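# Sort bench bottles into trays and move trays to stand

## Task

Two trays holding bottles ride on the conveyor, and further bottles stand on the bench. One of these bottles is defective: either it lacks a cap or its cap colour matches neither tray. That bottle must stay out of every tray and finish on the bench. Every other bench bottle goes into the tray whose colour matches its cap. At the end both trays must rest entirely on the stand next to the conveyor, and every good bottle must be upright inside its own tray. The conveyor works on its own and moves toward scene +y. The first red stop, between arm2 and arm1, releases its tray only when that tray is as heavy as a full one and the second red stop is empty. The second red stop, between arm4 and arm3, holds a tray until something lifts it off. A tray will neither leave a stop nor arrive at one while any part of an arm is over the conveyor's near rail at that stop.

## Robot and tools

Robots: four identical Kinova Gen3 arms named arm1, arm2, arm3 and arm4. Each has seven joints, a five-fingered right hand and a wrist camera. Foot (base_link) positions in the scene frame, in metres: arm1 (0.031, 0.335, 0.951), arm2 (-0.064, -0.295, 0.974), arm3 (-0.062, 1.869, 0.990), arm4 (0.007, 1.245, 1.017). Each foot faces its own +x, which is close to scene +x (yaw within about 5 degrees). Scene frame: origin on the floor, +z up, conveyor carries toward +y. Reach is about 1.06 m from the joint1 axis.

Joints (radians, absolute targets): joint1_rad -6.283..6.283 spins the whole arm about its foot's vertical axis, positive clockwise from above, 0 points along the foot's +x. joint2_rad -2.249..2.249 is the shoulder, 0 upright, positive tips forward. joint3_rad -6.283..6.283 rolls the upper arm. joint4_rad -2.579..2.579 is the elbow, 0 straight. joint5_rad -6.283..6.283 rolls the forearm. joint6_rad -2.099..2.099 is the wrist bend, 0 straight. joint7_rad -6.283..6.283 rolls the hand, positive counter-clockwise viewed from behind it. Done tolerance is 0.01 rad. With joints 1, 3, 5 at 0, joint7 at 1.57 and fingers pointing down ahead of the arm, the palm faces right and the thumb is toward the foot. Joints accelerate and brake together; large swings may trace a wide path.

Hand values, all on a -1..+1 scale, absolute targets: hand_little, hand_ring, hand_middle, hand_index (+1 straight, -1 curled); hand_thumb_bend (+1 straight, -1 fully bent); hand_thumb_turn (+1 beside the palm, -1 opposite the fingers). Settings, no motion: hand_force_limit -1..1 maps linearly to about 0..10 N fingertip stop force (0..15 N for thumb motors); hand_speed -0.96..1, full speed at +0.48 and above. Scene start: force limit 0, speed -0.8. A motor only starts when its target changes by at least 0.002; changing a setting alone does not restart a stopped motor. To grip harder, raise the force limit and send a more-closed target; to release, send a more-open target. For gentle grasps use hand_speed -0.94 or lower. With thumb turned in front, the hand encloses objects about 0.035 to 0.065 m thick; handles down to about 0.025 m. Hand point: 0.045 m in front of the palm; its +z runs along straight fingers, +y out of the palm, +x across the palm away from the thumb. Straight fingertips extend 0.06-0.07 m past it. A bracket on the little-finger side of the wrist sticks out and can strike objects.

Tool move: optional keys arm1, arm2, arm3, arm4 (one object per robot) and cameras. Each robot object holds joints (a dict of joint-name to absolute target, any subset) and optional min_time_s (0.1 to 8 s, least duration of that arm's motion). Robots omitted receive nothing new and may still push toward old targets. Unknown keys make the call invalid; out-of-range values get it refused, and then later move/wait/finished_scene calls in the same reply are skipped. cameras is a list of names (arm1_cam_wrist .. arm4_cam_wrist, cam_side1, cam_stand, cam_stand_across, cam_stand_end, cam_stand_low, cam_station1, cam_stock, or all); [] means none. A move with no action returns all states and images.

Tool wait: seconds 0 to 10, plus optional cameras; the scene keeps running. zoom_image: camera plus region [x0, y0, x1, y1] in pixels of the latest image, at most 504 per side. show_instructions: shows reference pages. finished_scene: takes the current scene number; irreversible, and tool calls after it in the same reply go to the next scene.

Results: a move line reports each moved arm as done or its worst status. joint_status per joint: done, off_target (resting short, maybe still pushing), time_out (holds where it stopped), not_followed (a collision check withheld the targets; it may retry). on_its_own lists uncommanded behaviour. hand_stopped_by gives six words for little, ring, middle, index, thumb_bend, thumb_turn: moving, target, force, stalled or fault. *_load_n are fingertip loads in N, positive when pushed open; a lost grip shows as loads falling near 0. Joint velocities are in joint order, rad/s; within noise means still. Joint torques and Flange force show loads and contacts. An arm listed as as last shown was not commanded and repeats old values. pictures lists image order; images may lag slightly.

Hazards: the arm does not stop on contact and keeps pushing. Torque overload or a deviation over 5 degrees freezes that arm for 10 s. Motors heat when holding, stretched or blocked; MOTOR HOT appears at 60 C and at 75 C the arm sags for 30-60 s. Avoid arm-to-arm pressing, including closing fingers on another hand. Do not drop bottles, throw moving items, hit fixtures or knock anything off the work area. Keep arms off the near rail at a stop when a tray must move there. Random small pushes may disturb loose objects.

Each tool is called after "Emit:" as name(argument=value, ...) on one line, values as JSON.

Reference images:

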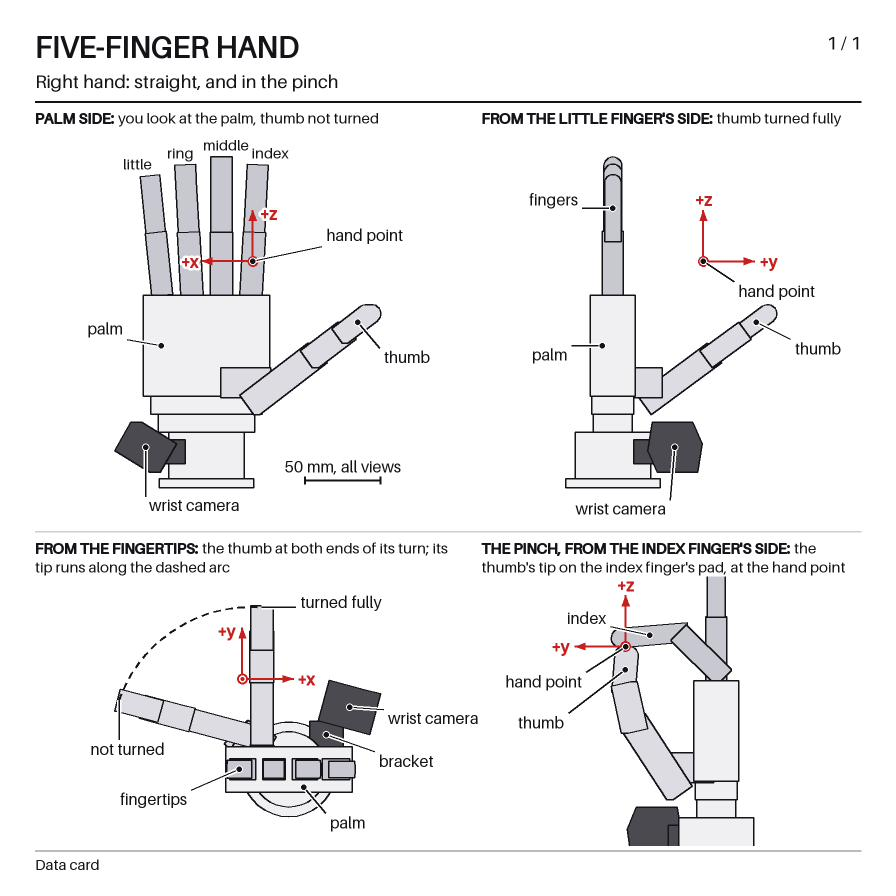

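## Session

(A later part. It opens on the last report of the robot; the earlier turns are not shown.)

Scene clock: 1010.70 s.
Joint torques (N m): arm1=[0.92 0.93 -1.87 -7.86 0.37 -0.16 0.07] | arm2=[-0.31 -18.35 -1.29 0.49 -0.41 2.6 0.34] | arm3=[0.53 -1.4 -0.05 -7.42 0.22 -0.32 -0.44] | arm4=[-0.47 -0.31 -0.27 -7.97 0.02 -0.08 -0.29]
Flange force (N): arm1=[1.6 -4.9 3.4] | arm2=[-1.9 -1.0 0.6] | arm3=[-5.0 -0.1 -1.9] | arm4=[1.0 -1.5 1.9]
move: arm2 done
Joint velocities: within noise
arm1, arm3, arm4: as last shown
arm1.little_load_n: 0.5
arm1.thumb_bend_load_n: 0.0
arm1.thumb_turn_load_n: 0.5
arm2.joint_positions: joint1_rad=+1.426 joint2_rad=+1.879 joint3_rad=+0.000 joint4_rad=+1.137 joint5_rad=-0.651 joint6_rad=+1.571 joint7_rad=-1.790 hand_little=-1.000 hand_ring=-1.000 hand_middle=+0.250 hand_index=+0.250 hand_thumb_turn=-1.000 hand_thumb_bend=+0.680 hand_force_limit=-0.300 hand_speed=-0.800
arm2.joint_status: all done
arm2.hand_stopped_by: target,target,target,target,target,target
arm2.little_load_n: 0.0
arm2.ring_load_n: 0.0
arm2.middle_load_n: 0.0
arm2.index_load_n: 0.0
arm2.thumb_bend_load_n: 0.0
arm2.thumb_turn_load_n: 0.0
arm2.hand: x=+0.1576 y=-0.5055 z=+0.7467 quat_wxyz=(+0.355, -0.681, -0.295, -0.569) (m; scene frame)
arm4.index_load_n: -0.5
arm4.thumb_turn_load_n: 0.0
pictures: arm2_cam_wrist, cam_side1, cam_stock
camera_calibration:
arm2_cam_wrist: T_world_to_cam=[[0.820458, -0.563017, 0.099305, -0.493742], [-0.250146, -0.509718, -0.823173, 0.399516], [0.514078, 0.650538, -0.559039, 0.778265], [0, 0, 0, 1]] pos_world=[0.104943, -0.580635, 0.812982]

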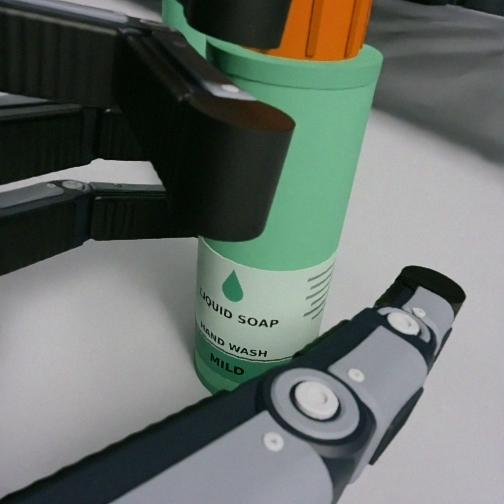

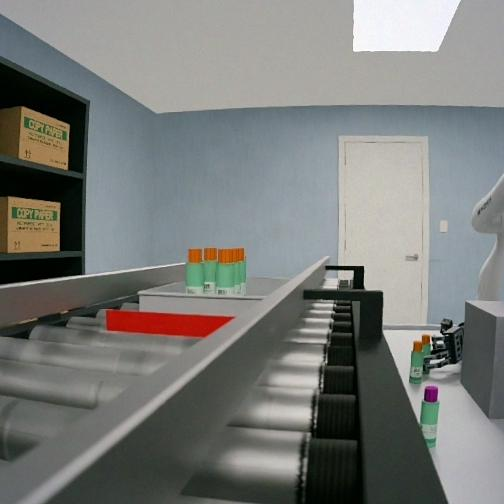

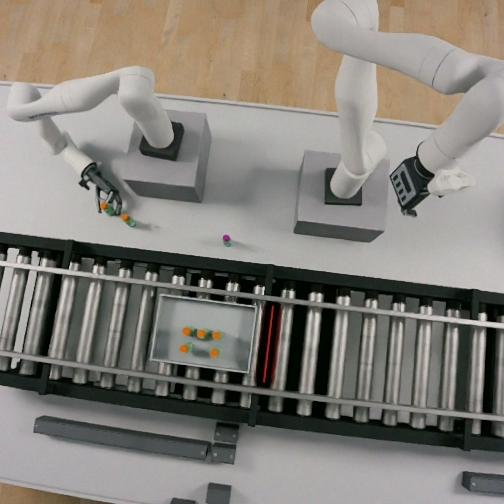

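Emit:
move(arm2={"joints": {"joint1_rad": 1.5845, "joint2_rad": 1.8529, "joint4_rad": 1.1567, "joint5_rad": -0.4934, "joint6_rad": 1.5873, "joint7_rad": -1.7769}, "min_time_s": 2})

Emit:
move(arm2={"joints": {"joint1_rad": 1.4693, "joint2_rad": 1.4792, "joint4_rad": 1.5952, "joint5_rad": -0.5176, "joint6_rad": 1.2939, "joint7_rad": -2.1268, "hand_index": 0.2, "hand_middle": 0.2}, "min_time_s": 2}, cameras=["cam_stock", "cam_side1"])

Emit:
zoom_image(camera="cam_stock", region=[50, 170, 170, 260])

Scene clock: 1023.33 s.
Joint torques (N m): arm1=[0.87 0.94 -1.83 -7.86 0.37 -0.16 0.05] | arm2=[-0.34 -18.37 -0.98 0.66 -0.37 2.6 0.33] | arm3=[0.49 -1.38 -0.02 -7.49 0.24 -0.37 -0.42] | arm4=[-0.46 -0.34 -0.27 -7.92 0.02 -0.06 -0.26]
Flange force (N): arm1=[1.6 -4.9 3.4] | arm2=[-1.9 -1.0 0.9] | arm3=[-4.7 0.0 -1.7] | arm4=[0.9 -1.4 1.7]
move: arm2 done
Joint velocities: within noise
arm1, arm3, arm4: as last shown
arm1.little_load_n: 0.0
arm1.thumb_bend_load_n: -0.5
arm1.thumb_turn_load_n: 0.0
arm2.joint_positions: joint1_rad=+1.584 joint2_rad=+1.853 joint3_rad=+0.000 joint4_rad=+1.157 joint5_rad=-0.493 joint6_rad=+1.587 joint7_rad=-1.777 hand_little=-1.000 hand_ring=-1.000 hand_middle=+0.250 hand_index=+0.250 hand_thumb_turn=-1.000 hand_thumb_bend=+0.680 hand_force_limit=-0.300 hand_speed=-0.800
arm2.joint_status: all done
arm2.hand_stopped_by: target,target,target,target,target,target
arm2.little_load_n: 0.0
arm2.ring_load_n: 0.0
arm2.middle_load_n: 0.0
arm2.index_load_n: 0.0
arm2.thumb_bend_load_n: 0.0
arm2.thumb_turn_load_n: 0.0
arm2.hand: x=+0.0874 y=-0.5051 z=+0.7580 quat_wxyz=(+0.355, -0.681, -0.295, -0.569) (m; scene frame)
arm4.index_load_n: 0.0
pictures: none

Scene clock: 1025.67 s.
Joint torques (N m): arm1=[0.89 0.91 -1.83 -7.88 0.39 -0.16 0.03] | arm2=[-0.36 -18.68 -1.02 1.05 -0.29 2.44 0.29] | arm3=[0.45 -1.4 0 -7.42 0.23 -0.36 -0.42] | arm4=[-0.47 -0.43 -0.32 -7.99 0.02 -0.1 -0.26]
Flange force (N): arm1=[1.6 -4.9 3.4] | arm2=[-2.3 -0.2 1.2] | arm3=[-4.8 0.2 -2.0] | arm4=[0.8 -1.6 1.8]
move: arm2 done
Joint velocities: within noise
arm1, arm3, arm4: as last shown
arm1.thumb_bend_load_n: 0.0
arm2.joint_positions: joint1_rad=+1.469 joint2_rad=+1.479 joint3_rad=+0.000 joint4_rad=+1.595 joint5_rad=-0.518 joint6_rad=+1.294 joint7_rad=-2.127 hand_little=-1.000 hand_ring=-1.000 hand_middle=+0.200 hand_index=+0.200 hand_thumb_turn=-1.000 hand_thumb_bend=+0.680 hand_force_limit=-0.300 hand_speed=-0.800
arm2.joint_status: all done
arm2.hand_stopped_by: target,target,target,target,target,target
arm2.little_load_n: 0.0
arm2.ring_load_n: 0.0
arm2.middle_load_n: 0.0
arm2.index_load_n: 0.0
arm2.thumb_bend_load_n: 0.0
arm2.thumb_turn_load_n: 0.0
arm2.hand: x=+0.0877 y=-0.5052 z=+0.8231 quat_wxyz=(+0.411, -0.787, -0.212, -0.408) (m; scene frame)
arm3.index_load_n: 0.5
pictures: cam_side1, cam_stock

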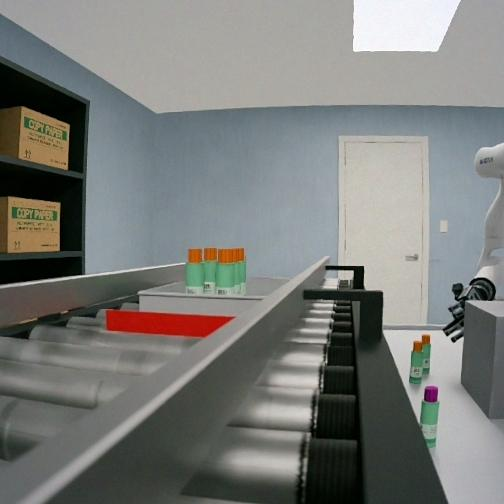

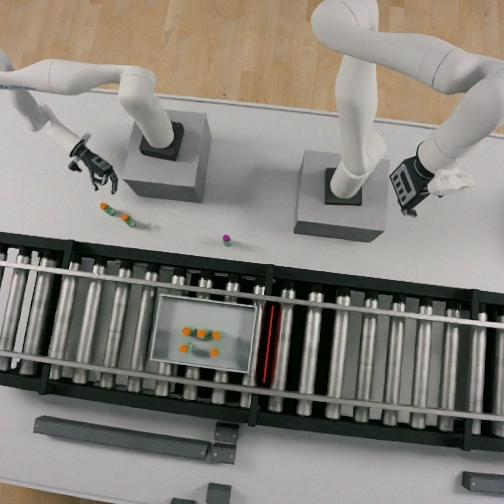

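Scaled by 4.200 from the camera's 504x504 image, which has a finer 720x720 frame.

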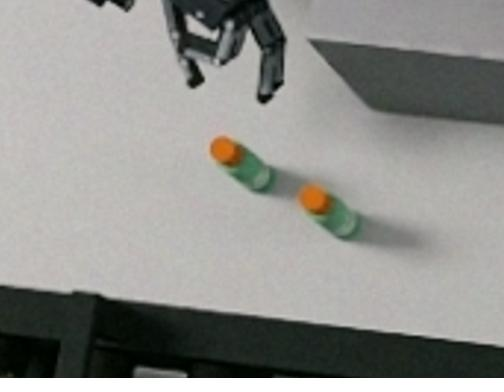

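Emit:
move(arm2={"joints": {"joint1_rad": 1.3393, "joint2_rad": 1.5862, "joint4_rad": 1.4904, "joint5_rad": -0.6456, "joint6_rad": 1.2873, "joint7_rad": -2.133}, "min_time_s": 3}, cameras=["cam_stock", "cam_side1", "arm2_cam_wrist"])

Emit:
zoom_image(camera="cam_stock", region=[50, 170, 170, 260])

Scene clock: 1041.53 s.
Joint torques (N m): arm1=[0.88 0.93 -1.87 -7.83 0.37 -0.15 0.07] | arm2=[-0.35 -18.89 -1.24 0.86 -0.31 2.45 0.29] | arm3=[0.53 -1.45 -0.04 -7.44 0.22 -0.36 -0.41] | arm4=[-0.48 -0.26 -0.38 -7.97 -0.02 -0.04 -0.28]
Flange force (N): arm1=[1.5 -4.9 3.3] | arm2=[-2.2 -0.3 1.1] | arm3=[-5.0 0.1 -2.0] | arm4=[0.9 -2.0 2.1]
move: arm2 done
Joint velocities: within noise
arm1, arm3, arm4: as last shown
arm2.joint_positions: joint1_rad=+1.339 joint2_rad=+1.586 joint3_rad=+0.000 joint4_rad=+1.490 joint5_rad=-0.646 joint6_rad=+1.287 joint7_rad=-2.133 hand_little=-1.000 hand_ring=-1.000 hand_middle=+0.200 hand_index=+0.200 hand_thumb_turn=-1.000 hand_thumb_bend=+0.680 hand_force_limit=-0.300 hand_speed=-0.800
arm2.joint_status: all done
arm2.hand_stopped_by: target,target,target,target,target,target
arm2.little_load_n: 0.0
arm2.ring_load_n: 0.0
arm2.middle_load_n: 0.0
arm2.index_load_n: 0.0
arm2.thumb_bend_load_n: 0.0
arm2.thumb_turn_load_n: 0.5
arm2.hand: x=+0.1448 y=-0.5052 z=+0.7778 quat_wxyz=(+0.411, -0.787, -0.212, -0.408) (m; scene frame)
arm3.index_load_n: 0.0
arm4.index_load_n: -0.5
arm4.thumb_turn_load_n: -0.5
pictures: arm2_cam_wrist, cam_side1, cam_stock
camera_calibration:
arm2_cam_wrist: T_world_to_cam=[[0.785997, -0.56234, -0.256868, -0.203736], [-0.574171, -0.509949, -0.640531, 0.326863], [0.229207, 0.650942, -0.723698, 0.97159], [0, 0, 0, 1]] pos_world=[0.125116, -0.580334, 0.86017]

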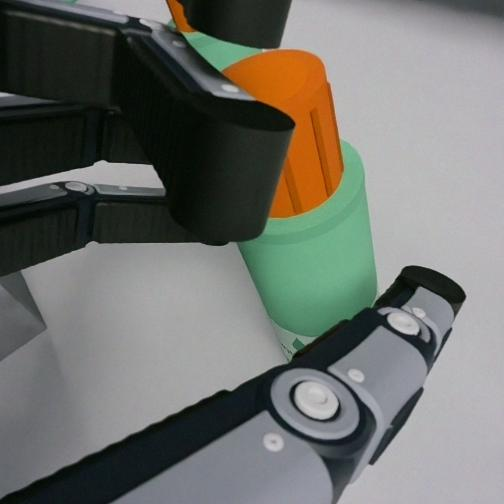

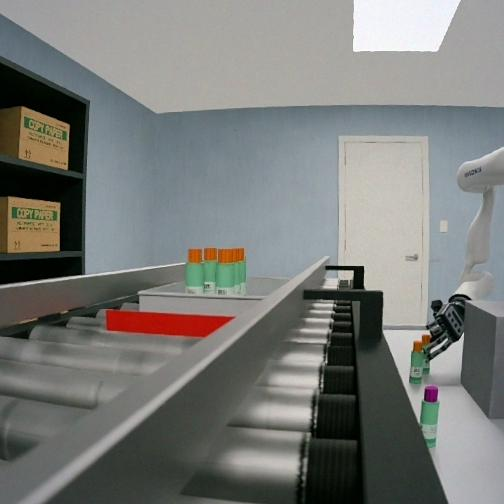

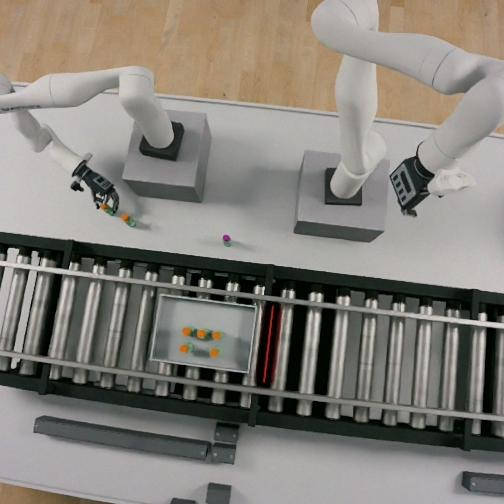

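Scaled by 4.200 from the camera's 504x504 image, which has a finer 720x720 frame.

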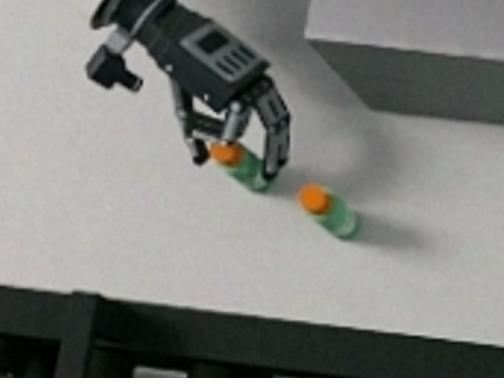

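Emit:
move(arm2={"joints": {"hand_index": -0.4, "hand_middle": -0.4, "hand_thumb_bend": -0.2, "hand_force_limit": -0.3, "hand_speed": -0.8}}, cameras=["cam_stock", "arm2_cam_wrist"])

Emit:
zoom_image(camera="cam_stock", region=[50, 170, 170, 260])

Scene clock: 1046.53 s.
Joint torques (N m): arm1=[0.86 0.91 -1.86 -7.87 0.39 -0.14 0.06] | arm2=[-0.35 -19.12 -1.4 1.04 -0.32 2.67 0.33] | arm3=[0.48 -1.4 -0.01 -7.43 0.22 -0.39 -0.4] | arm4=[-0.38 -0.37 -0.35 -8 0.02 -0.04 -0.3]
Flange force (N): arm1=[1.5 -4.9 3.5] | arm2=[-3.0 0.3 1.2] | arm3=[-4.8 0.2 -2.0] | arm4=[0.8 -1.8 2.1]
move: arm2 off_target
Joint velocities: within noise
arm1: as last shown
arm2.joint_positions: joint1_rad=+1.339 joint2_rad=+1.586 joint3_rad=+0.000 joint4_rad=+1.490 joint5_rad=-0.646 joint6_rad=+1.287 joint7_rad=-2.133 hand_little=-1.000 hand_ring=-1.000 hand_middle=-0.056 hand_index=-0.092 hand_thumb_turn=-1.000 hand_thumb_bend=+0.543 hand_force_limit=-0.300 hand_speed=-0.800
arm2.joint_status: hand_middle off_target (ended at -0.056, target -0.400); hand_index off_target (ended at -0.092, target -0.400); hand_thumb_bend off_target (ended at +0.543, target -0.200); the others done
arm2.hand_stopped_by: target,target,force,force,force,target
arm2.little_load_n: 0.0
arm2.ring_load_n: 0.0
arm2.middle_load_n: 2.0
arm2.index_load_n: 9.0
arm2.thumb_bend_load_n: 12.0
arm2.thumb_turn_load_n: -1.0
arm2.hand: x=+0.1448 y=-0.5052 z=+0.7778 quat_wxyz=(+0.411, -0.787, -0.212, -0.408) (m; scene frame)
arm3.joint_positions: joint1_rad=+0.316 joint2_rad=-0.437 joint3_rad=-0.098 joint4_rad=+1.530 joint5_rad=-0.004 joint6_rad=+1.935 joint7_rad=-2.029 hand_little=+1.000 hand_ring=+1.000 hand_middle=+1.000 hand_index=+1.000 hand_thumb_turn=+1.000 hand_thumb_bend=+1.000 hand_force_limit=+0.000 hand_speed=-0.800
arm3.joint_status: not commanded
arm3.hand_stopped_by: target,target,target,target,target,target
arm3.little_load_n: 0.0
arm3.ring_load_n: 0.0
arm3.middle_load_n: 0.0
arm3.index_load_n: 0.0
arm3.thumb_bend_load_n: 0.0
arm3.thumb_turn_load_n: 0.0
arm3.hand: x=+0.1252 y=+1.8348 z=+1.4864 quat_wxyz=(-0.059, -0.376, -0.925, +0.015) (m; scene frame)
arm4.joint_positions: joint1_rad=+0.900 joint2_rad=-0.372 joint3_rad=+0.000 joint4_rad=+1.600 joint5_rad=+0.000 joint6_rad=+1.950 joint7_rad=-1.900 hand_little=+1.000 hand_ring=+1.000 hand_middle=+1.000 hand_index=+1.000 hand_thumb_turn=+1.000 hand_thumb_bend=+1.000 hand_force_limit=+0.000 hand_speed=-0.800
arm4.joint_status: not commanded
arm4.hand_stopped_by: target,target,target,target,target,target
arm4.little_load_n: 0.0
arm4.ring_load_n: 0.5
arm4.middle_load_n: 0.0
arm4.index_load_n: 0.0
arm4.thumb_bend_load_n: 0.0
arm4.thumb_turn_load_n: 0.0
arm4.hand: x=+0.1482 y=+1.1303 z=+1.4752 quat_wxyz=(+0.018, -0.537, -0.844, -0.005) (m; scene frame)
pictures: arm2_cam_wrist, cam_stock
camera_calibration:
arm2_cam_wrist: T_world_to_cam=[[0.785997, -0.56234, -0.256868, -0.203736], [-0.574171, -0.509949, -0.640531, 0.326863], [0.229207, 0.650942, -0.723698, 0.97159], [0, 0, 0, 1]] pos_world=[0.125116, -0.580334, 0.86017]

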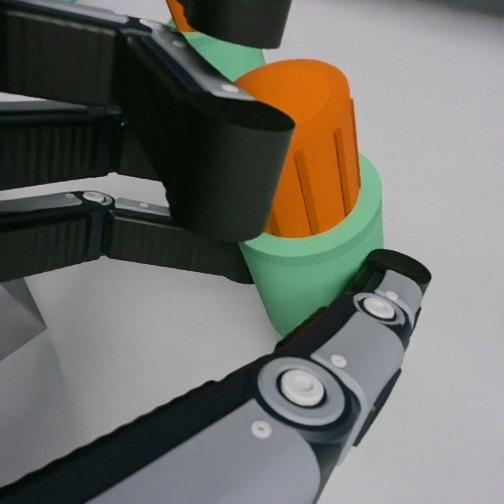

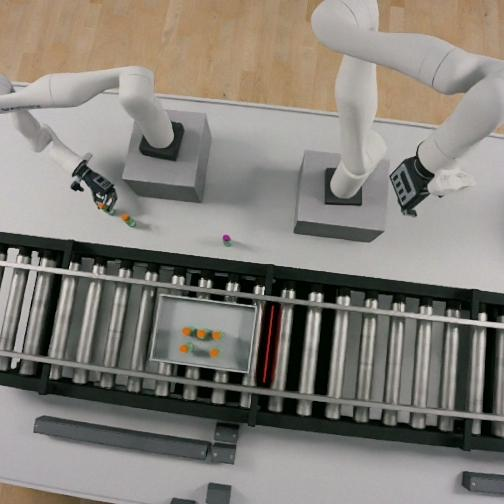

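Scaled by 4.200 from the camera's 504x504 image, which has a finer 720x720 frame.

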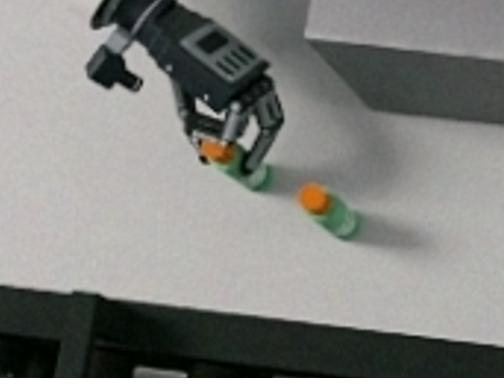

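Emit:
move(arm2={"joints": {"joint1_rad": 1.3415, "joint2_rad": 0.8231, "joint4_rad": 1.8854, "joint5_rad": -0.6141, "joint6_rad": 1.5864, "joint7_rad": -2.3506}, "min_time_s": 4}, cameras=["arm2_cam_wrist"])

Emit:
move(arm2={"joints": {"joint1_rad": -0.4208, "joint2_rad": 0.7327, "joint4_rad": 2.0293, "joint5_rad": -2.2791, "joint6_rad": 0.9668, "joint7_rad": -2.3942}, "min_time_s": 5}, cameras=["cam_stock", "cam_side1", "cam_station1", "arm2_cam_wrist"])

Emit:
zoom_image(camera="cam_side1", region=[160, 120, 360, 320])

Emit:
zoom_image(camera="cam_station1", region=[140, 90, 360, 260])

Scene clock: 1064.10 s.
Joint torques (N m): arm1=[0.87 0.92 -1.85 -7.86 0.39 -0.15 0.04] | arm2=[-0.38 -16.93 -1.12 -2.01 -0.9 2.56 0.31] | arm3=[0.57 -1.41 -0.09 -7.42 0.21 -0.37 -0.43] | arm4=[-0.52 -0.29 -0.38 -8.02 0.04 -0.09 -0.28]
Flange force (N): arm1=[1.5 -4.9 3.4] | arm2=[-3.6 0.8 0.9] | arm3=[-5.0 -0.2 -2.0] | arm4=[1.0 -1.9 2.1]
move: arm2 done
Joint velocities: within noise
arm1, arm3, arm4: as last shown
arm1.thumb_bend_load_n: -0.5
arm2.joint_positions: joint1_rad=+1.342 joint2_rad=+0.823 joint3_rad=+0.000 joint4_rad=+1.885 joint5_rad=-0.614 joint6_rad=+1.586 joint7_rad=-2.351 hand_little=-1.000 hand_ring=-1.000 hand_middle=-0.056 hand_index=-0.092 hand_thumb_turn=-1.000 hand_thumb_bend=+0.543 hand_force_limit=-0.300 hand_speed=-0.800
arm2.joint_status: all done
arm2.hand_stopped_by: target,target,force,force,force,target
arm2.little_load_n: 0.0
arm2.ring_load_n: 0.0
arm2.middle_load_n: 2.0
arm2.index_load_n: 8.5
arm2.thumb_bend_load_n: 12.0
arm2.thumb_turn_load_n: -1.0
arm2.hand: x=+0.1455 y=-0.5053 z=+1.0987 quat_wxyz=(+0.411, -0.787, -0.211, -0.408) (m; scene frame)
arm3.thumb_bend_load_n: -0.5
arm4.ring_load_n: 0.0
pictures: arm2_cam_wrist
camera_calibration:
arm2_cam_wrist: T_world_to_cam=[[0.785902, -0.562461, -0.256896, -0.121994], [-0.574263, -0.509836, -0.640538, 0.532794], [0.229303, 0.650926, -0.723682, 1.20375], [0, 0, 0, 1]] pos_world=[0.125815, -0.580534, 1.18107]

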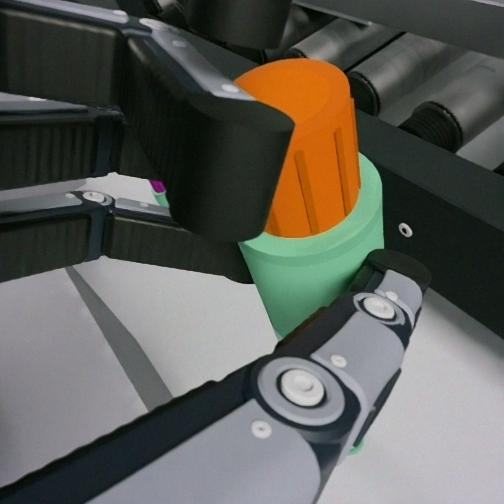

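Scene clock: 1069.43 s.
Joint torques (N m): arm1=[0.88 0.88 -1.82 -7.86 0.4 -0.17 0.04] | arm2=[-0.49 -19.12 -1.13 -5.68 -0.84 2.55 0.32] | arm3=[0.5 -1.43 -0.03 -7.42 0.2 -0.36 -0.39] | arm4=[-0.43 -0.35 -0.3 -7.91 0.03 -0.11 -0.36]
Flange force (N): arm1=[1.5 -4.8 3.3] | arm2=[-1.9 2.7 -0.3] | arm3=[-4.9 0.1 -2.0] | arm4=[0.8 -1.8 1.6]
move: arm2 done
Joint velocities: within noise
arm1.joint_positions: joint1_rad=-0.800 joint2_rad=-0.378 joint3_rad=+0.000 joint4_rad=+1.600 joint5_rad=+0.300 joint6_rad=+1.900 joint7_rad=-2.000 hand_little=-1.000 hand_ring=-1.000 hand_middle=+0.200 hand_index=+0.200 hand_thumb_turn=-1.000 hand_thumb_bend=+0.700 hand_force_limit=-0.300 hand_speed=+0.000
arm1.joint_status: not commanded
arm1.hand_stopped_by: target,target,target,target,target,target
arm1.little_load_n: 0.0
arm1.ring_load_n: 0.0
arm1.middle_load_n: 0.0
arm1.index_load_n: 0.0
arm1.thumb_bend_load_n: 0.0
arm1.thumb_turn_load_n: 0.0
arm1.hand: x=+0.2241 y=+0.4359 z=+1.4130 quat_wxyz=(-0.088, +0.176, -0.975, +0.102) (m; scene frame)
arm2.joint_positions: joint1_rad=-0.421 joint2_rad=+0.733 joint3_rad=+0.000 joint4_rad=+2.029 joint5_rad=-2.279 joint6_rad=+0.967 joint7_rad=-2.394 hand_little=-1.000 hand_ring=-1.000 hand_middle=-0.056 hand_index=-0.092 hand_thumb_turn=-1.000 hand_thumb_bend=+0.543 hand_force_limit=-0.300 hand_speed=-0.800
arm2.joint_status: all done
arm2.hand_stopped_by: target,target,force,force,force,target
arm2.little_load_n: 0.0
arm2.ring_load_n: 0.0
arm2.middle_load_n: 2.0
arm2.index_load_n: 8.5
arm2.thumb_bend_load_n: 12.0
arm2.thumb_turn_load_n: -1.0
arm2.hand: x=+0.4953 y=+0.0388 z=+1.1179 quat_wxyz=(+0.411, -0.787, -0.212, -0.408) (m; scene frame)
arm3, arm4: as last shown
arm3.thumb_bend_load_n: 0.0
pictures: arm2_cam_wrist, cam_side1, cam_station1, cam_stock
camera_calibration:
arm2_cam_wrist: T_world_to_cam=[[0.786041, -0.562315, -0.256792, -0.0860661], [-0.574156, -0.510151, -0.640383, 1.02317], [0.229094, 0.650806, -0.723856, 0.78351], [0, 0, 0, 1]] pos_world=[0.475616, -0.0363348, 1.20027]

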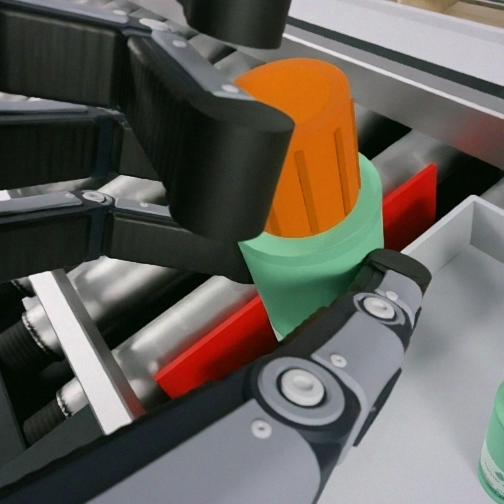

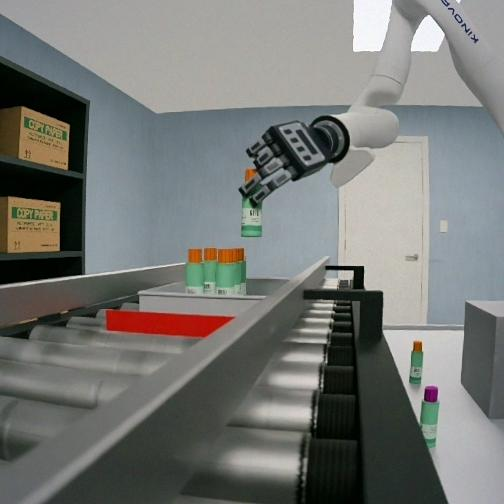

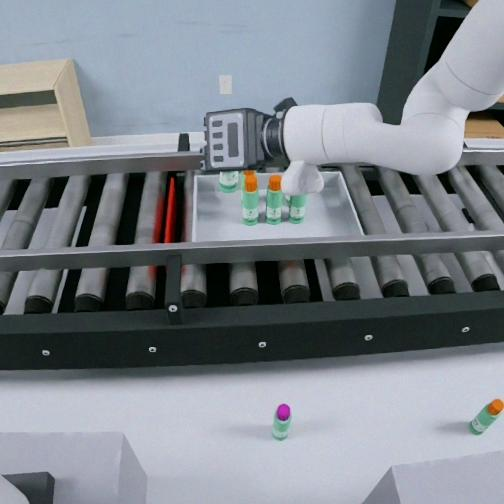

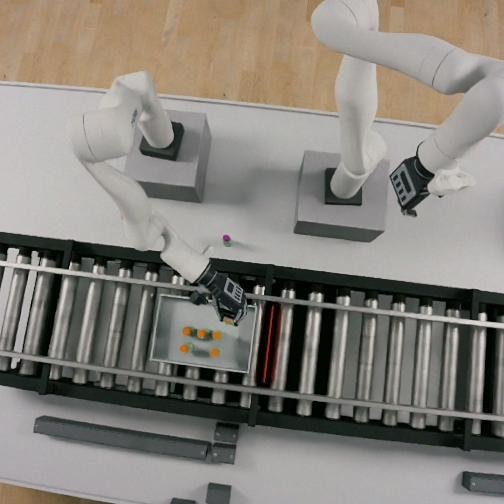

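Scaled by 2.520 from the camera's 504x504 image, which has a finer 720x720 frame.

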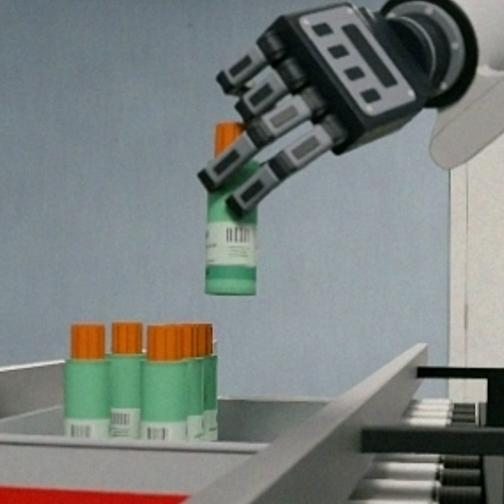

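Scaled by 2.291 from the camera's 504x504 image, which has a finer 720x720 frame.

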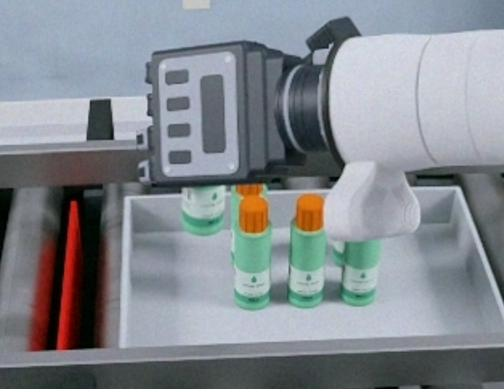

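Emit:
move(arm2={"joints": {"joint1_rad": -0.4208, "joint2_rad": 1.0134, "joint4_rad": 1.9979, "joint5_rad": -2.3827, "joint6_rad": 1.1393, "joint7_rad": -2.1865}, "min_time_s": 4}, cameras=["cam_side1", "arm2_cam_wrist"])

Emit:
zoom_image(camera="cam_side1", region=[160, 180, 320, 320])

Emit:
move(arm2={"joints": {"joint2_rad": 1.0261, "joint4_rad": 1.9964, "joint5_rad": -2.3874, "joint6_rad": 1.1472, "joint7_rad": -2.177}, "min_time_s": 1})

Scene clock: 1080.53 s.
Joint torques (N m): arm1=[0.88 0.9 -1.85 -7.82 0.37 -0.16 0.05] | arm2=[-0.47 -20.61 -1.37 -3.59 -0.43 2.66 0.31] | arm3=[0.56 -1.42 -0.04 -7.45 0.22 -0.34 -0.42] | arm4=[-0.41 -0.38 -0.3 -7.9 -0.02 -0.11 -0.26]
Flange force (N): arm1=[1.4 -4.9 3.2] | arm2=[-2.3 2.5 -0.5] | arm3=[-4.9 0.0 -1.8] | arm4=[0.8 -1.6 1.5]
move: arm2 done
Joint velocities: within noise
arm1, arm3, arm4: as last shown
arm2.joint_positions: joint1_rad=-0.421 joint2_rad=+1.013 joint3_rad=+0.000 joint4_rad=+1.998 joint5_rad=-2.383 joint6_rad=+1.139 joint7_rad=-2.186 hand_little=-1.000 hand_ring=-1.000 hand_middle=-0.056 hand_index=-0.092 hand_thumb_turn=-1.000 hand_thumb_bend=+0.543 hand_force_limit=-0.300 hand_speed=-0.800
arm2.joint_status: all done
arm2.hand_stopped_by: target,target,force,force,force,target
arm2.little_load_n: 0.0
arm2.ring_load_n: 0.0
arm2.middle_load_n: 2.5
arm2.index_load_n: 9.0
arm2.thumb_bend_load_n: 12.0
arm2.thumb_turn_load_n: -1.0
arm2.hand: x=+0.4948 y=+0.0390 z=+1.0081 quat_wxyz=(+0.411, -0.788, -0.212, -0.408) (m; scene frame)
arm3.thumb_bend_load_n: -0.5
arm4.thumb_bend_load_n: -0.5
pictures: arm2_cam_wrist, cam_side1
camera_calibration:
arm2_cam_wrist: T_world_to_cam=[[0.786026, -0.562328, -0.256808, -0.113653], [-0.574177, -0.510137, -0.640376, 0.952621], [0.229094, 0.650805, -0.723856, 0.704037], [0, 0, 0, 1]] pos_world=[0.475016, -0.0361348, 1.09047]

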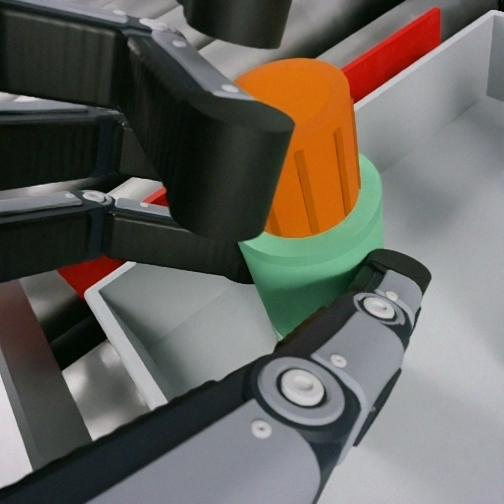

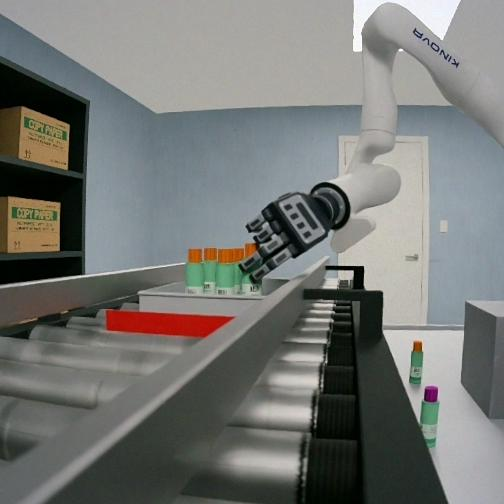

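Scaled by 3.150 from the camera's 504x504 image, which has a finer 720x720 frame.

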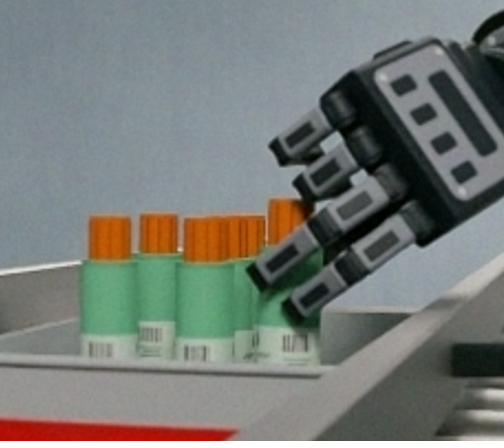

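Scene clock: 1081.83 s.
Joint torques (N m): arm1=[0.88 0.93 -1.84 -7.82 0.39 -0.15 0.04] | arm2=[-0.53 -20.64 -1.34 -3.51 -0.42 2.65 0.32] | arm3=[0.54 -1.42 0 -7.43 0.2 -0.39 -0.4] | arm4=[-0.41 -0.35 -0.35 -7.9 0 -0.14 -0.36]
Flange force (N): arm1=[1.5 -4.9 3.3] | arm2=[-2.4 2.5 -0.6] | arm3=[-4.9 0.2 -2.0] | arm4=[0.8 -2.0 1.5]
move: arm2 done
Joint velocities: within noise
arm1, arm3, arm4: as last shown
arm2.joint_positions: joint1_rad=-0.421 joint2_rad=+1.026 joint3_rad=+0.000 joint4_rad=+1.996 joint5_rad=-2.387 joint6_rad=+1.147 joint7_rad=-2.177 hand_little=-1.000 hand_ring=-1.000 hand_middle=-0.056 hand_index=-0.092 hand_thumb_turn=-1.000 hand_thumb_bend=+0.543 hand_force_limit=-0.300 hand_speed=-0.800
arm2.joint_status: all done
arm2.hand_stopped_by: target,target,force,force,force,target
arm2.little_load_n: 0.0
arm2.ring_load_n: 0.0
arm2.middle_load_n: 2.0
arm2.index_load_n: 9.0
arm2.thumb_bend_load_n: 12.0
arm2.thumb_turn_load_n: -1.0
arm2.hand: x=+0.4944 y=+0.0386 z=+1.0031 quat_wxyz=(+0.410, -0.788, -0.211, -0.408) (m; scene frame)
arm3.thumb_bend_load_n: 0.0
arm4.thumb_bend_load_n: 0.0
pictures: none

Emit:
move(arm2={"joints": {"joint2_rad": 1.034, "joint4_rad": 1.9955, "joint5_rad": -2.3902, "joint6_rad": 1.152, "joint7_rad": -2.1713}, "min_time_s": 1})

Emit:
move(arm2={"joints": {"joint2_rad": 1.0405, "joint4_rad": 1.9948, "joint5_rad": -2.3926, "joint6_rad": 1.156, "joint7_rad": -2.1665}, "min_time_s": 1})

Scene clock: 1085.70 s.
Joint torques (N m): arm1=[0.89 0.93 -1.83 -7.85 0.39 -0.15 0.04] | arm2=[-0.46 -20.68 -1.35 -3.42 -0.4 2.66 0.31] | arm3=[0.54 -1.48 -0.04 -7.38 0.22 -0.32 -0.35] | arm4=[-0.4 -0.4 -0.34 -7.96 0.01 -0.09 -0.26]
Flange force (N): arm1=[1.6 -4.9 3.4] | arm2=[-2.4 2.5 -0.4] | arm3=[-5.1 0.3 -2.1] | arm4=[0.8 -1.6 1.8]
move: arm2 done
Joint velocities: within noise
arm1, arm3, arm4: as last shown
arm2.joint_positions: joint1_rad=-0.421 joint2_rad=+1.034 joint3_rad=+0.000 joint4_rad=+1.995 joint5_rad=-2.390 joint6_rad=+1.152 joint7_rad=-2.171 hand_little=-1.000 hand_ring=-1.000 hand_middle=-0.056 hand_index=-0.092 hand_thumb_turn=-1.000 hand_thumb_bend=+0.543 hand_force_limit=-0.300 hand_speed=-0.800
arm2.joint_status: all done
arm2.hand_stopped_by: target,target,force,force,force,target
arm2.little_load_n: 0.5
arm2.ring_load_n: 0.0
arm2.middle_load_n: 2.0
arm2.index_load_n: 8.5
arm2.thumb_bend_load_n: 12.0
arm2.thumb_turn_load_n: -1.0
arm2.hand: x=+0.4941 y=+0.0383 z=+0.9999 quat_wxyz=(+0.410, -0.788, -0.211, -0.408) (m; scene frame)
pictures: none

Scene clock: 1087.00 s.
Joint torques (N m): arm1=[0.86 0.93 -1.85 -7.85 0.39 -0.16 0.02] | arm2=[0.23 -17.38 -0.22 -1.68 -0.51 1.03 0.07] | arm3=[0.5 -1.45 -0.01 -7.42 0.26 -0.37 -0.4] | arm4=[-0.46 -0.34 -0.35 -8.01 0.02 -0.15 -0.26]
Flange force (N): arm1=[1.5 -5.0 3.4] | arm2=[1.7 -0.4 -0.9] | arm3=[-4.9 0.2 -2.1] | arm4=[1.0 -1.7 1.8]
move: arm2 done
Joint velocities: within noise
arm1, arm3, arm4: as last shown
arm1.ring_load_n: 0.5
arm2.joint_positions: joint1_rad=-0.421 joint2_rad=+1.040 joint3_rad=+0.000 joint4_rad=+1.995 joint5_rad=-2.393 joint6_rad=+1.156 joint7_rad=-2.167 hand_little=-1.000 hand_ring=-1.000 hand_middle=-0.056 hand_index=-0.092 hand_thumb_turn=-1.000 hand_thumb_bend=+0.543 hand_force_limit=-0.300 hand_speed=-0.800
arm2.joint_status: all done
arm2.hand_stopped_by: target,target,force,force,force,target
arm2.little_load_n: 0.0
arm2.ring_load_n: 0.0
arm2.middle_load_n: 3.0
arm2.index_load_n: 8.0
arm2.thumb_bend_load_n: 10.5
arm2.thumb_turn_load_n: -3.0
arm2.hand: x=+0.4938 y=+0.0380 z=+0.9973 quat_wxyz=(+0.410, -0.788, -0.211, -0.408) (m; scene frame)
pictures: none

Emit:
move(arm2={"joints": {"hand_index": 0.2, "hand_middle": 0.2, "hand_thumb_bend": 0.68, "hand_speed": -0.8}}, cameras=["cam_side1", "cam_station1"])

Emit:
zoom_image(camera="cam_side1", region=[160, 180, 320, 320])

Emit:
move(arm2={"joints": {"joint1_rad": -0.4917, "joint2_rad": 0.892, "joint4_rad": 2.2554, "joint5_rad": -2.4906, "joint6_rad": 1.2402, "joint7_rad": -2.088}, "min_time_s": 2.5}, cameras=["cam_side1", "cam_station1", "arm2_cam_wrist"])

Emit:
move(arm2={"joints": {"joint1_rad": 1.3928, "joint2_rad": 0.978, "joint4_rad": 2.1454, "joint5_rad": -0.6012, "joint6_rad": 1.2506, "joint7_rad": -2.1026}, "min_time_s": 4})

Emit:
move(arm2={"joints": {"joint1_rad": 1.3928, "joint2_rad": 1.4938, "joint4_rad": 1.8557, "joint5_rad": -0.6597, "joint6_rad": 1.0675, "joint7_rad": -1.9572}, "min_time_s": 2.5}, cameras=["cam_stock", "arm2_cam_wrist"])

Emit:
zoom_image(camera="cam_stock", region=[60, 170, 180, 260])

Scene clock: 1104.87 s.
Joint torques (N m): arm1=[0.88 0.92 -1.85 -7.86 0.39 -0.16 0.05] | arm2=[-0.47 -20.2 -1.27 -3.16 -0.38 2.45 0.27] | arm3=[0.46 -1.37 0.01 -7.44 0.24 -0.37 -0.4] | arm4=[-0.42 -0.35 -0.4 -7.92 0 -0.04 -0.28]
Flange force (N): arm1=[1.6 -4.9 3.4] | arm2=[-1.8 2.1 -0.7] | arm3=[-4.7 0.2 -1.9] | arm4=[0.7 -1.9 1.8]
move: arm2 done
Joint velocities: within noise
arm1, arm3, arm4: as last shown
arm1.ring_load_n: 0.0
arm2.joint_positions: joint1_rad=-0.421 joint2_rad=+1.040 joint3_rad=+0.000 joint4_rad=+1.995 joint5_rad=-2.393 joint6_rad=+1.156 joint7_rad=-2.167 hand_little=-1.000 hand_ring=-1.000 hand_middle=+0.200 hand_index=+0.200 hand_thumb_turn=-1.000 hand_thumb_bend=+0.680 hand_force_limit=-0.300 hand_speed=-0.800
arm2.joint_status: all done
arm2.hand_stopped_by: target,target,target,target,target,target
arm2.little_load_n: -0.5
arm2.ring_load_n: 0.0
arm2.middle_load_n: 0.0
arm2.index_load_n: 0.0
arm2.thumb_bend_load_n: 0.0
arm2.thumb_turn_load_n: 0.5
arm2.hand: x=+0.4938 y=+0.0380 z=+0.9973 quat_wxyz=(+0.410, -0.788, -0.211, -0.408) (m; scene frame)
pictures: cam_side1, cam_station1

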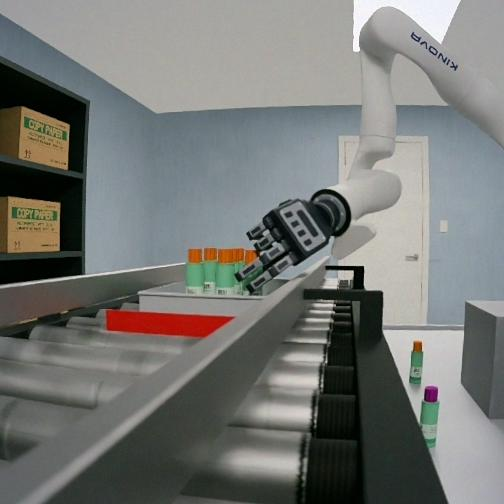

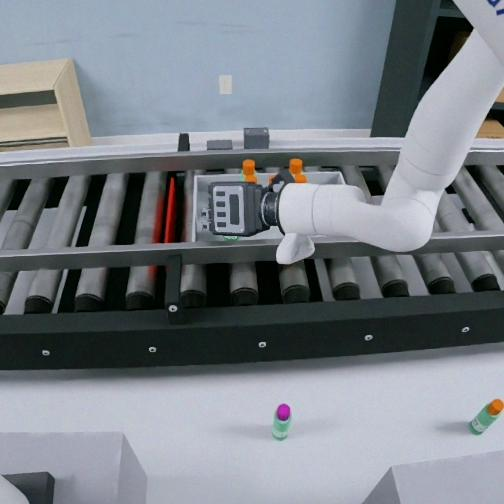

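Scaled by 3.150 from the camera's 504x504 image, which has a finer 720x720 frame.

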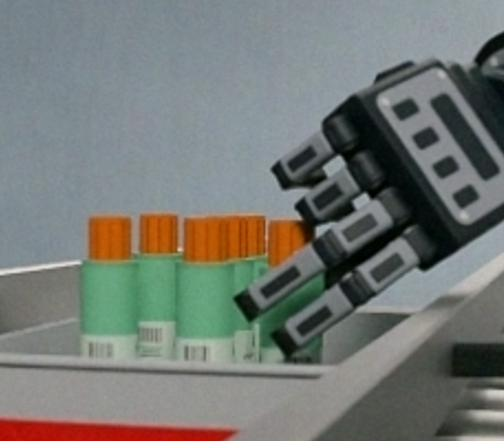

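Scene clock: 1107.67 s.
Joint torques (N m): arm1=[0.89 0.9 -1.83 -7.83 0.39 -0.16 0.05] | arm2=[-0.49 -17.83 -1.09 -2.32 -0.2 2.47 0.29] | arm3=[0.52 -1.41 -0.02 -7.47 0.19 -0.37 -0.37] | arm4=[-0.44 -0.3 -0.29 -8.04 0 -0.03 -0.25]
Flange force (N): arm1=[1.5 -4.8 3.2] | arm2=[-2.2 2.7 -0.7] | arm3=[-4.8 0.2 -1.8] | arm4=[1.0 -1.5 2.3]
move: arm2 done
Joint velocities: within noise
arm1: as last shown
arm2.joint_positions: joint1_rad=-0.492 joint2_rad=+0.892 joint3_rad=+0.000 joint4_rad=+2.255 joint5_rad=-2.491 joint6_rad=+1.240 joint7_rad=-2.088 hand_little=-1.000 hand_ring=-1.000 hand_middle=+0.200 hand_index=+0.200 hand_thumb_turn=-1.000 hand_thumb_bend=+0.680 hand_force_limit=-0.300 hand_speed=-0.800
arm2.joint_status: all done
arm2.hand_stopped_by: target,target,target,target,target,target
arm2.little_load_n: 0.0
arm2.ring_load_n: 0.0
arm2.middle_load_n: 0.0
arm2.index_load_n: 0.0
arm2.thumb_bend_load_n: 0.0
arm2.thumb_turn_load_n: 0.0
arm2.hand: x=+0.4201 y=+0.0380 z=+1.0474 quat_wxyz=(+0.411, -0.788, -0.211, -0.408) (m; scene frame)
arm3.joint_positions: joint1_rad=+0.316 joint2_rad=-0.437 joint3_rad=-0.098 joint4_rad=+1.530 joint5_rad=-0.004 joint6_rad=+1.935 joint7_rad=-2.029 hand_little=+1.000 hand_ring=+1.000 hand_middle=+1.000 hand_index=+1.000 hand_thumb_turn=+1.000 hand_thumb_bend=+1.000 hand_force_limit=+0.000 hand_speed=-0.800
arm3.joint_status: not commanded
arm3.hand_stopped_by: target,target,target,target,target,target
arm3.little_load_n: 0.0
arm3.ring_load_n: 0.0
arm3.middle_load_n: 0.0
arm3.index_load_n: 0.0
arm3.thumb_bend_load_n: 0.0
arm3.thumb_turn_load_n: 0.0
arm3.hand: x=+0.1252 y=+1.8348 z=+1.4864 quat_wxyz=(-0.059, -0.376, -0.925, +0.015) (m; scene frame)
arm4.joint_positions: joint1_rad=+0.900 joint2_rad=-0.372 joint3_rad=+0.000 joint4_rad=+1.600 joint5_rad=+0.000 joint6_rad=+1.950 joint7_rad=-1.900 hand_little=+1.000 hand_ring=+1.000 hand_middle=+1.000 hand_index=+1.000 hand_thumb_turn=+1.000 hand_thumb_bend=+1.000 hand_force_limit=+0.000 hand_speed=-0.800
arm4.joint_status: not commanded
arm4.hand_stopped_by: target,target,target,target,target,target
arm4.little_load_n: 0.0
arm4.ring_load_n: 0.0
arm4.middle_load_n: 0.0
arm4.index_load_n: 0.0
arm4.thumb_bend_load_n: 0.0
arm4.thumb_turn_load_n: 0.0
arm4.hand: x=+0.1482 y=+1.1303 z=+1.4752 quat_wxyz=(+0.018, -0.537, -0.844, -0.005) (m; scene frame)
pictures: arm2_cam_wrist, cam_side1, cam_station1
camera_calibration:
arm2_cam_wrist: T_world_to_cam=[[0.785874, -0.562487, -0.256924, -0.0452756], [-0.57434, -0.509921, -0.640401, 0.934436], [0.229206, 0.650836, -0.723793, 0.750199], [0, 0, 0, 1]] pos_world=[0.400315, -0.0372346, 1.12977]

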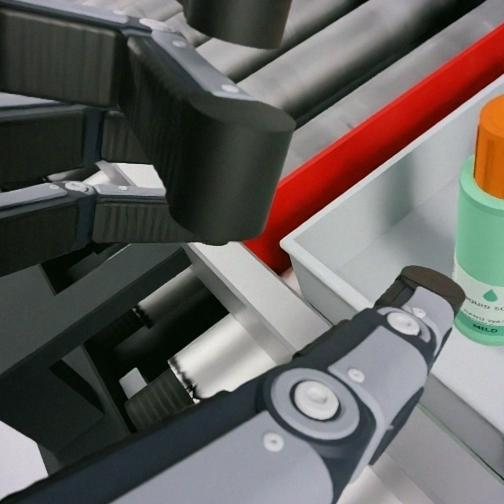

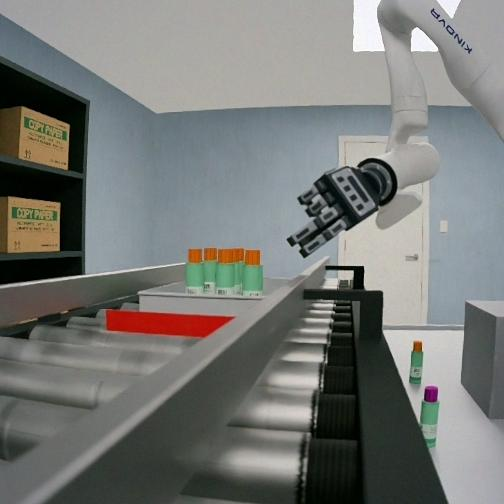

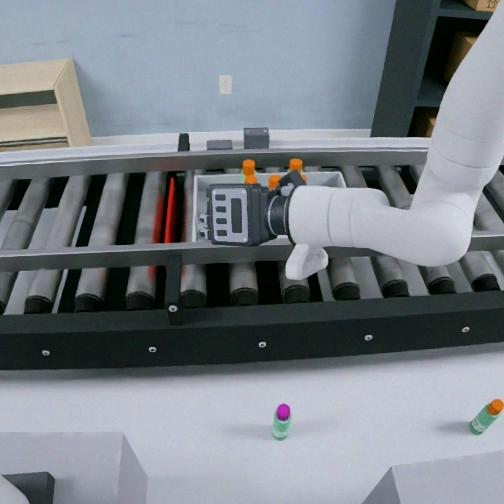

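Scene clock: 1112.00 s.
Joint torques (N m): arm1=[0.89 0.93 -1.86 -7.85 0.37 -0.14 0.03] | arm2=[-0.34 -15.28 -1.03 1.31 -0.24 2.45 0.27] | arm3=[0.48 -1.45 0.03 -7.47 0.24 -0.36 -0.41] | arm4=[-0.52 -0.35 -0.3 -7.99 -0.02 -0.04 -0.3]
Flange force (N): arm1=[1.5 -5.0 3.4] | arm2=[-3.5 0.0 1.4] | arm3=[-4.8 0.3 -1.8] | arm4=[0.9 -1.7 2.1]
move: arm2 done
Joint velocities: within noise
arm1, arm3, arm4: as last shown
arm2.joint_positions: joint1_rad=+1.393 joint2_rad=+0.978 joint3_rad=+0.000 joint4_rad=+2.145 joint5_rad=-0.601 joint6_rad=+1.251 joint7_rad=-2.103 hand_little=-1.000 hand_ring=-1.000 hand_middle=+0.200 hand_index=+0.200 hand_thumb_turn=-1.000 hand_thumb_bend=+0.680 hand_force_limit=-0.300 hand_speed=-0.800
arm2.joint_status: all done
arm2.hand_stopped_by: target,target,target,target,target,target
arm2.little_load_n: 0.0
arm2.ring_load_n: 0.0
arm2.middle_load_n: -0.5
arm2.index_load_n: 0.0
arm2.thumb_bend_load_n: 0.0
arm2.thumb_turn_load_n: 0.5
arm2.hand: x=+0.1153 y=-0.4209 z=+1.0191 quat_wxyz=(+0.411, -0.787, -0.211, -0.408) (m; scene frame)
arm3.ring_load_n: -0.5
arm3.thumb_bend_load_n: -0.5
pictures: none

Scene clock: 1124.00 s.
Joint torques (N m): arm1=[0.87 0.93 -1.86 -7.85 0.38 -0.17 0.05] | arm2=[-5.24 8.52 12.91 -3.23 7.28 -19.64 -0.16] | arm3=[0.52 -1.41 0 -7.45 0.23 -0.32 -0.41] | arm4=[-0.42 -0.32 -0.34 -7.92 -0.05 -0.07 -0.24]
Flange force (N): arm1=[1.5 -5.0 3.3] | arm2=[78.3 -7.8 -49.1] | arm3=[-4.8 0.2 -1.8] | arm4=[0.9 -1.7 1.8]
Flange force when the fault began (N): arm2=[123.0 -11.0 -89.5]
move: arm2 torque_fault
TORQUE FAULT: arm2's joint6_rad strayed more than 5 degrees from its planned motion. arm2 stopped for 10 seconds, dropped its targets and accepts commands again: back off and push less far. The stop added 9.7 s to the call and to motion_time.
TORQUE WARNING: arm2's joint6_rad reached its warning level (29.4 N m).
Joint velocities: within noise
arm1.joint_positions: joint1_rad=-0.800 joint2_rad=-0.378 joint3_rad=+0.000 joint4_rad=+1.600 joint5_rad=+0.300 joint6_rad=+1.900 joint7_rad=-2.000 hand_little=-1.000 hand_ring=-1.000 hand_middle=+0.200 hand_index=+0.200 hand_thumb_turn=-1.000 hand_thumb_bend=+0.700 hand_force_limit=-0.300 hand_speed=+0.000
arm1.joint_status: not commanded
arm1.hand_stopped_by: target,target,target,target,target,target
arm1.little_load_n: 0.0
arm1.ring_load_n: 0.0
arm1.middle_load_n: 0.0
arm1.index_load_n: 0.5
arm1.thumb_bend_load_n: 0.0
arm1.thumb_turn_load_n: 0.0
arm1.hand: x=+0.2241 y=+0.4359 z=+1.4130 quat_wxyz=(-0.088, +0.176, -0.975, +0.102) (m; scene frame)
arm2.joint_positions: joint1_rad=+1.394 joint2_rad=+1.376 joint3_rad=+0.000 joint4_rad=+1.919 joint5_rad=-0.648 joint6_rad=+1.201 joint7_rad=-1.989 hand_little=-1.000 hand_ring=-1.000 hand_middle=+0.200 hand_index=+0.200 hand_thumb_turn=-1.000 hand_thumb_bend=+0.680 hand_force_limit=-0.300 hand_speed=-0.800
arm2.joint_status: joint2_rad torque_fault (moved +0.398 of +0.516); joint4_rad torque_fault (moved -0.227 of -0.290); joint5_rad torque_fault (moved -0.047 of -0.058); joint6_rad torque_fault (moved -0.050 of -0.183); joint7_rad torque_fault (moved +0.114 of +0.145); the others done
arm2.hand_stopped_by: target,target,target,target,target,target
arm2.little_load_n: 0.0
arm2.ring_load_n: 0.0
arm2.middle_load_n: 0.0
arm2.index_load_n: 1.5
arm2.thumb_bend_load_n: 0.0
arm2.thumb_turn_load_n: 0.0
arm2.hand: x=+0.1258 y=-0.4223 z=+0.8953 quat_wxyz=(+0.431, -0.763, -0.202, -0.438) (m; scene frame)
arm3, arm4: as last shown
arm3.ring_load_n: 0.0
arm3.thumb_bend_load_n: 0.0
pictures: arm2_cam_wrist, cam_stock
camera_calibration:
arm2_cam_wrist: T_world_to_cam=[[0.791512, -0.554403, -0.257188, -0.109018], [-0.546226, -0.452976, -0.704592, 0.511313], [0.274128, 0.698176, -0.661365, 0.965542], [0, 0, 0, 1]] pos_world=[0.100899, -0.502946, 0.970805]

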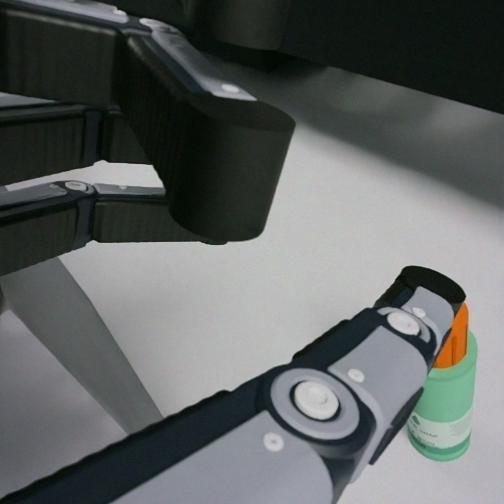

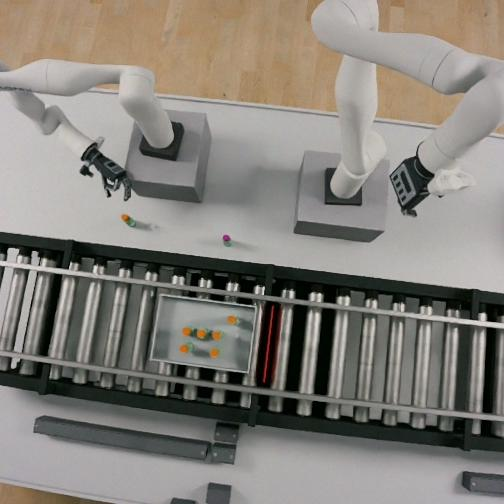

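Scaled by 4.200 from the camera's 504x504 image, which has a finer 720x720 frame.

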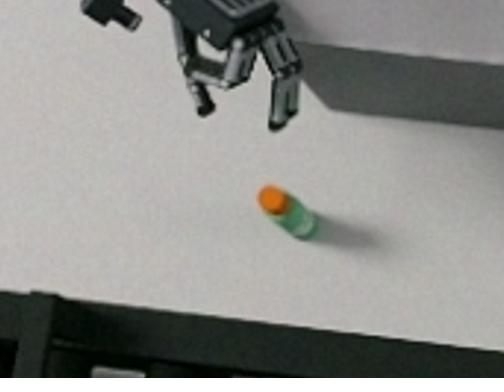

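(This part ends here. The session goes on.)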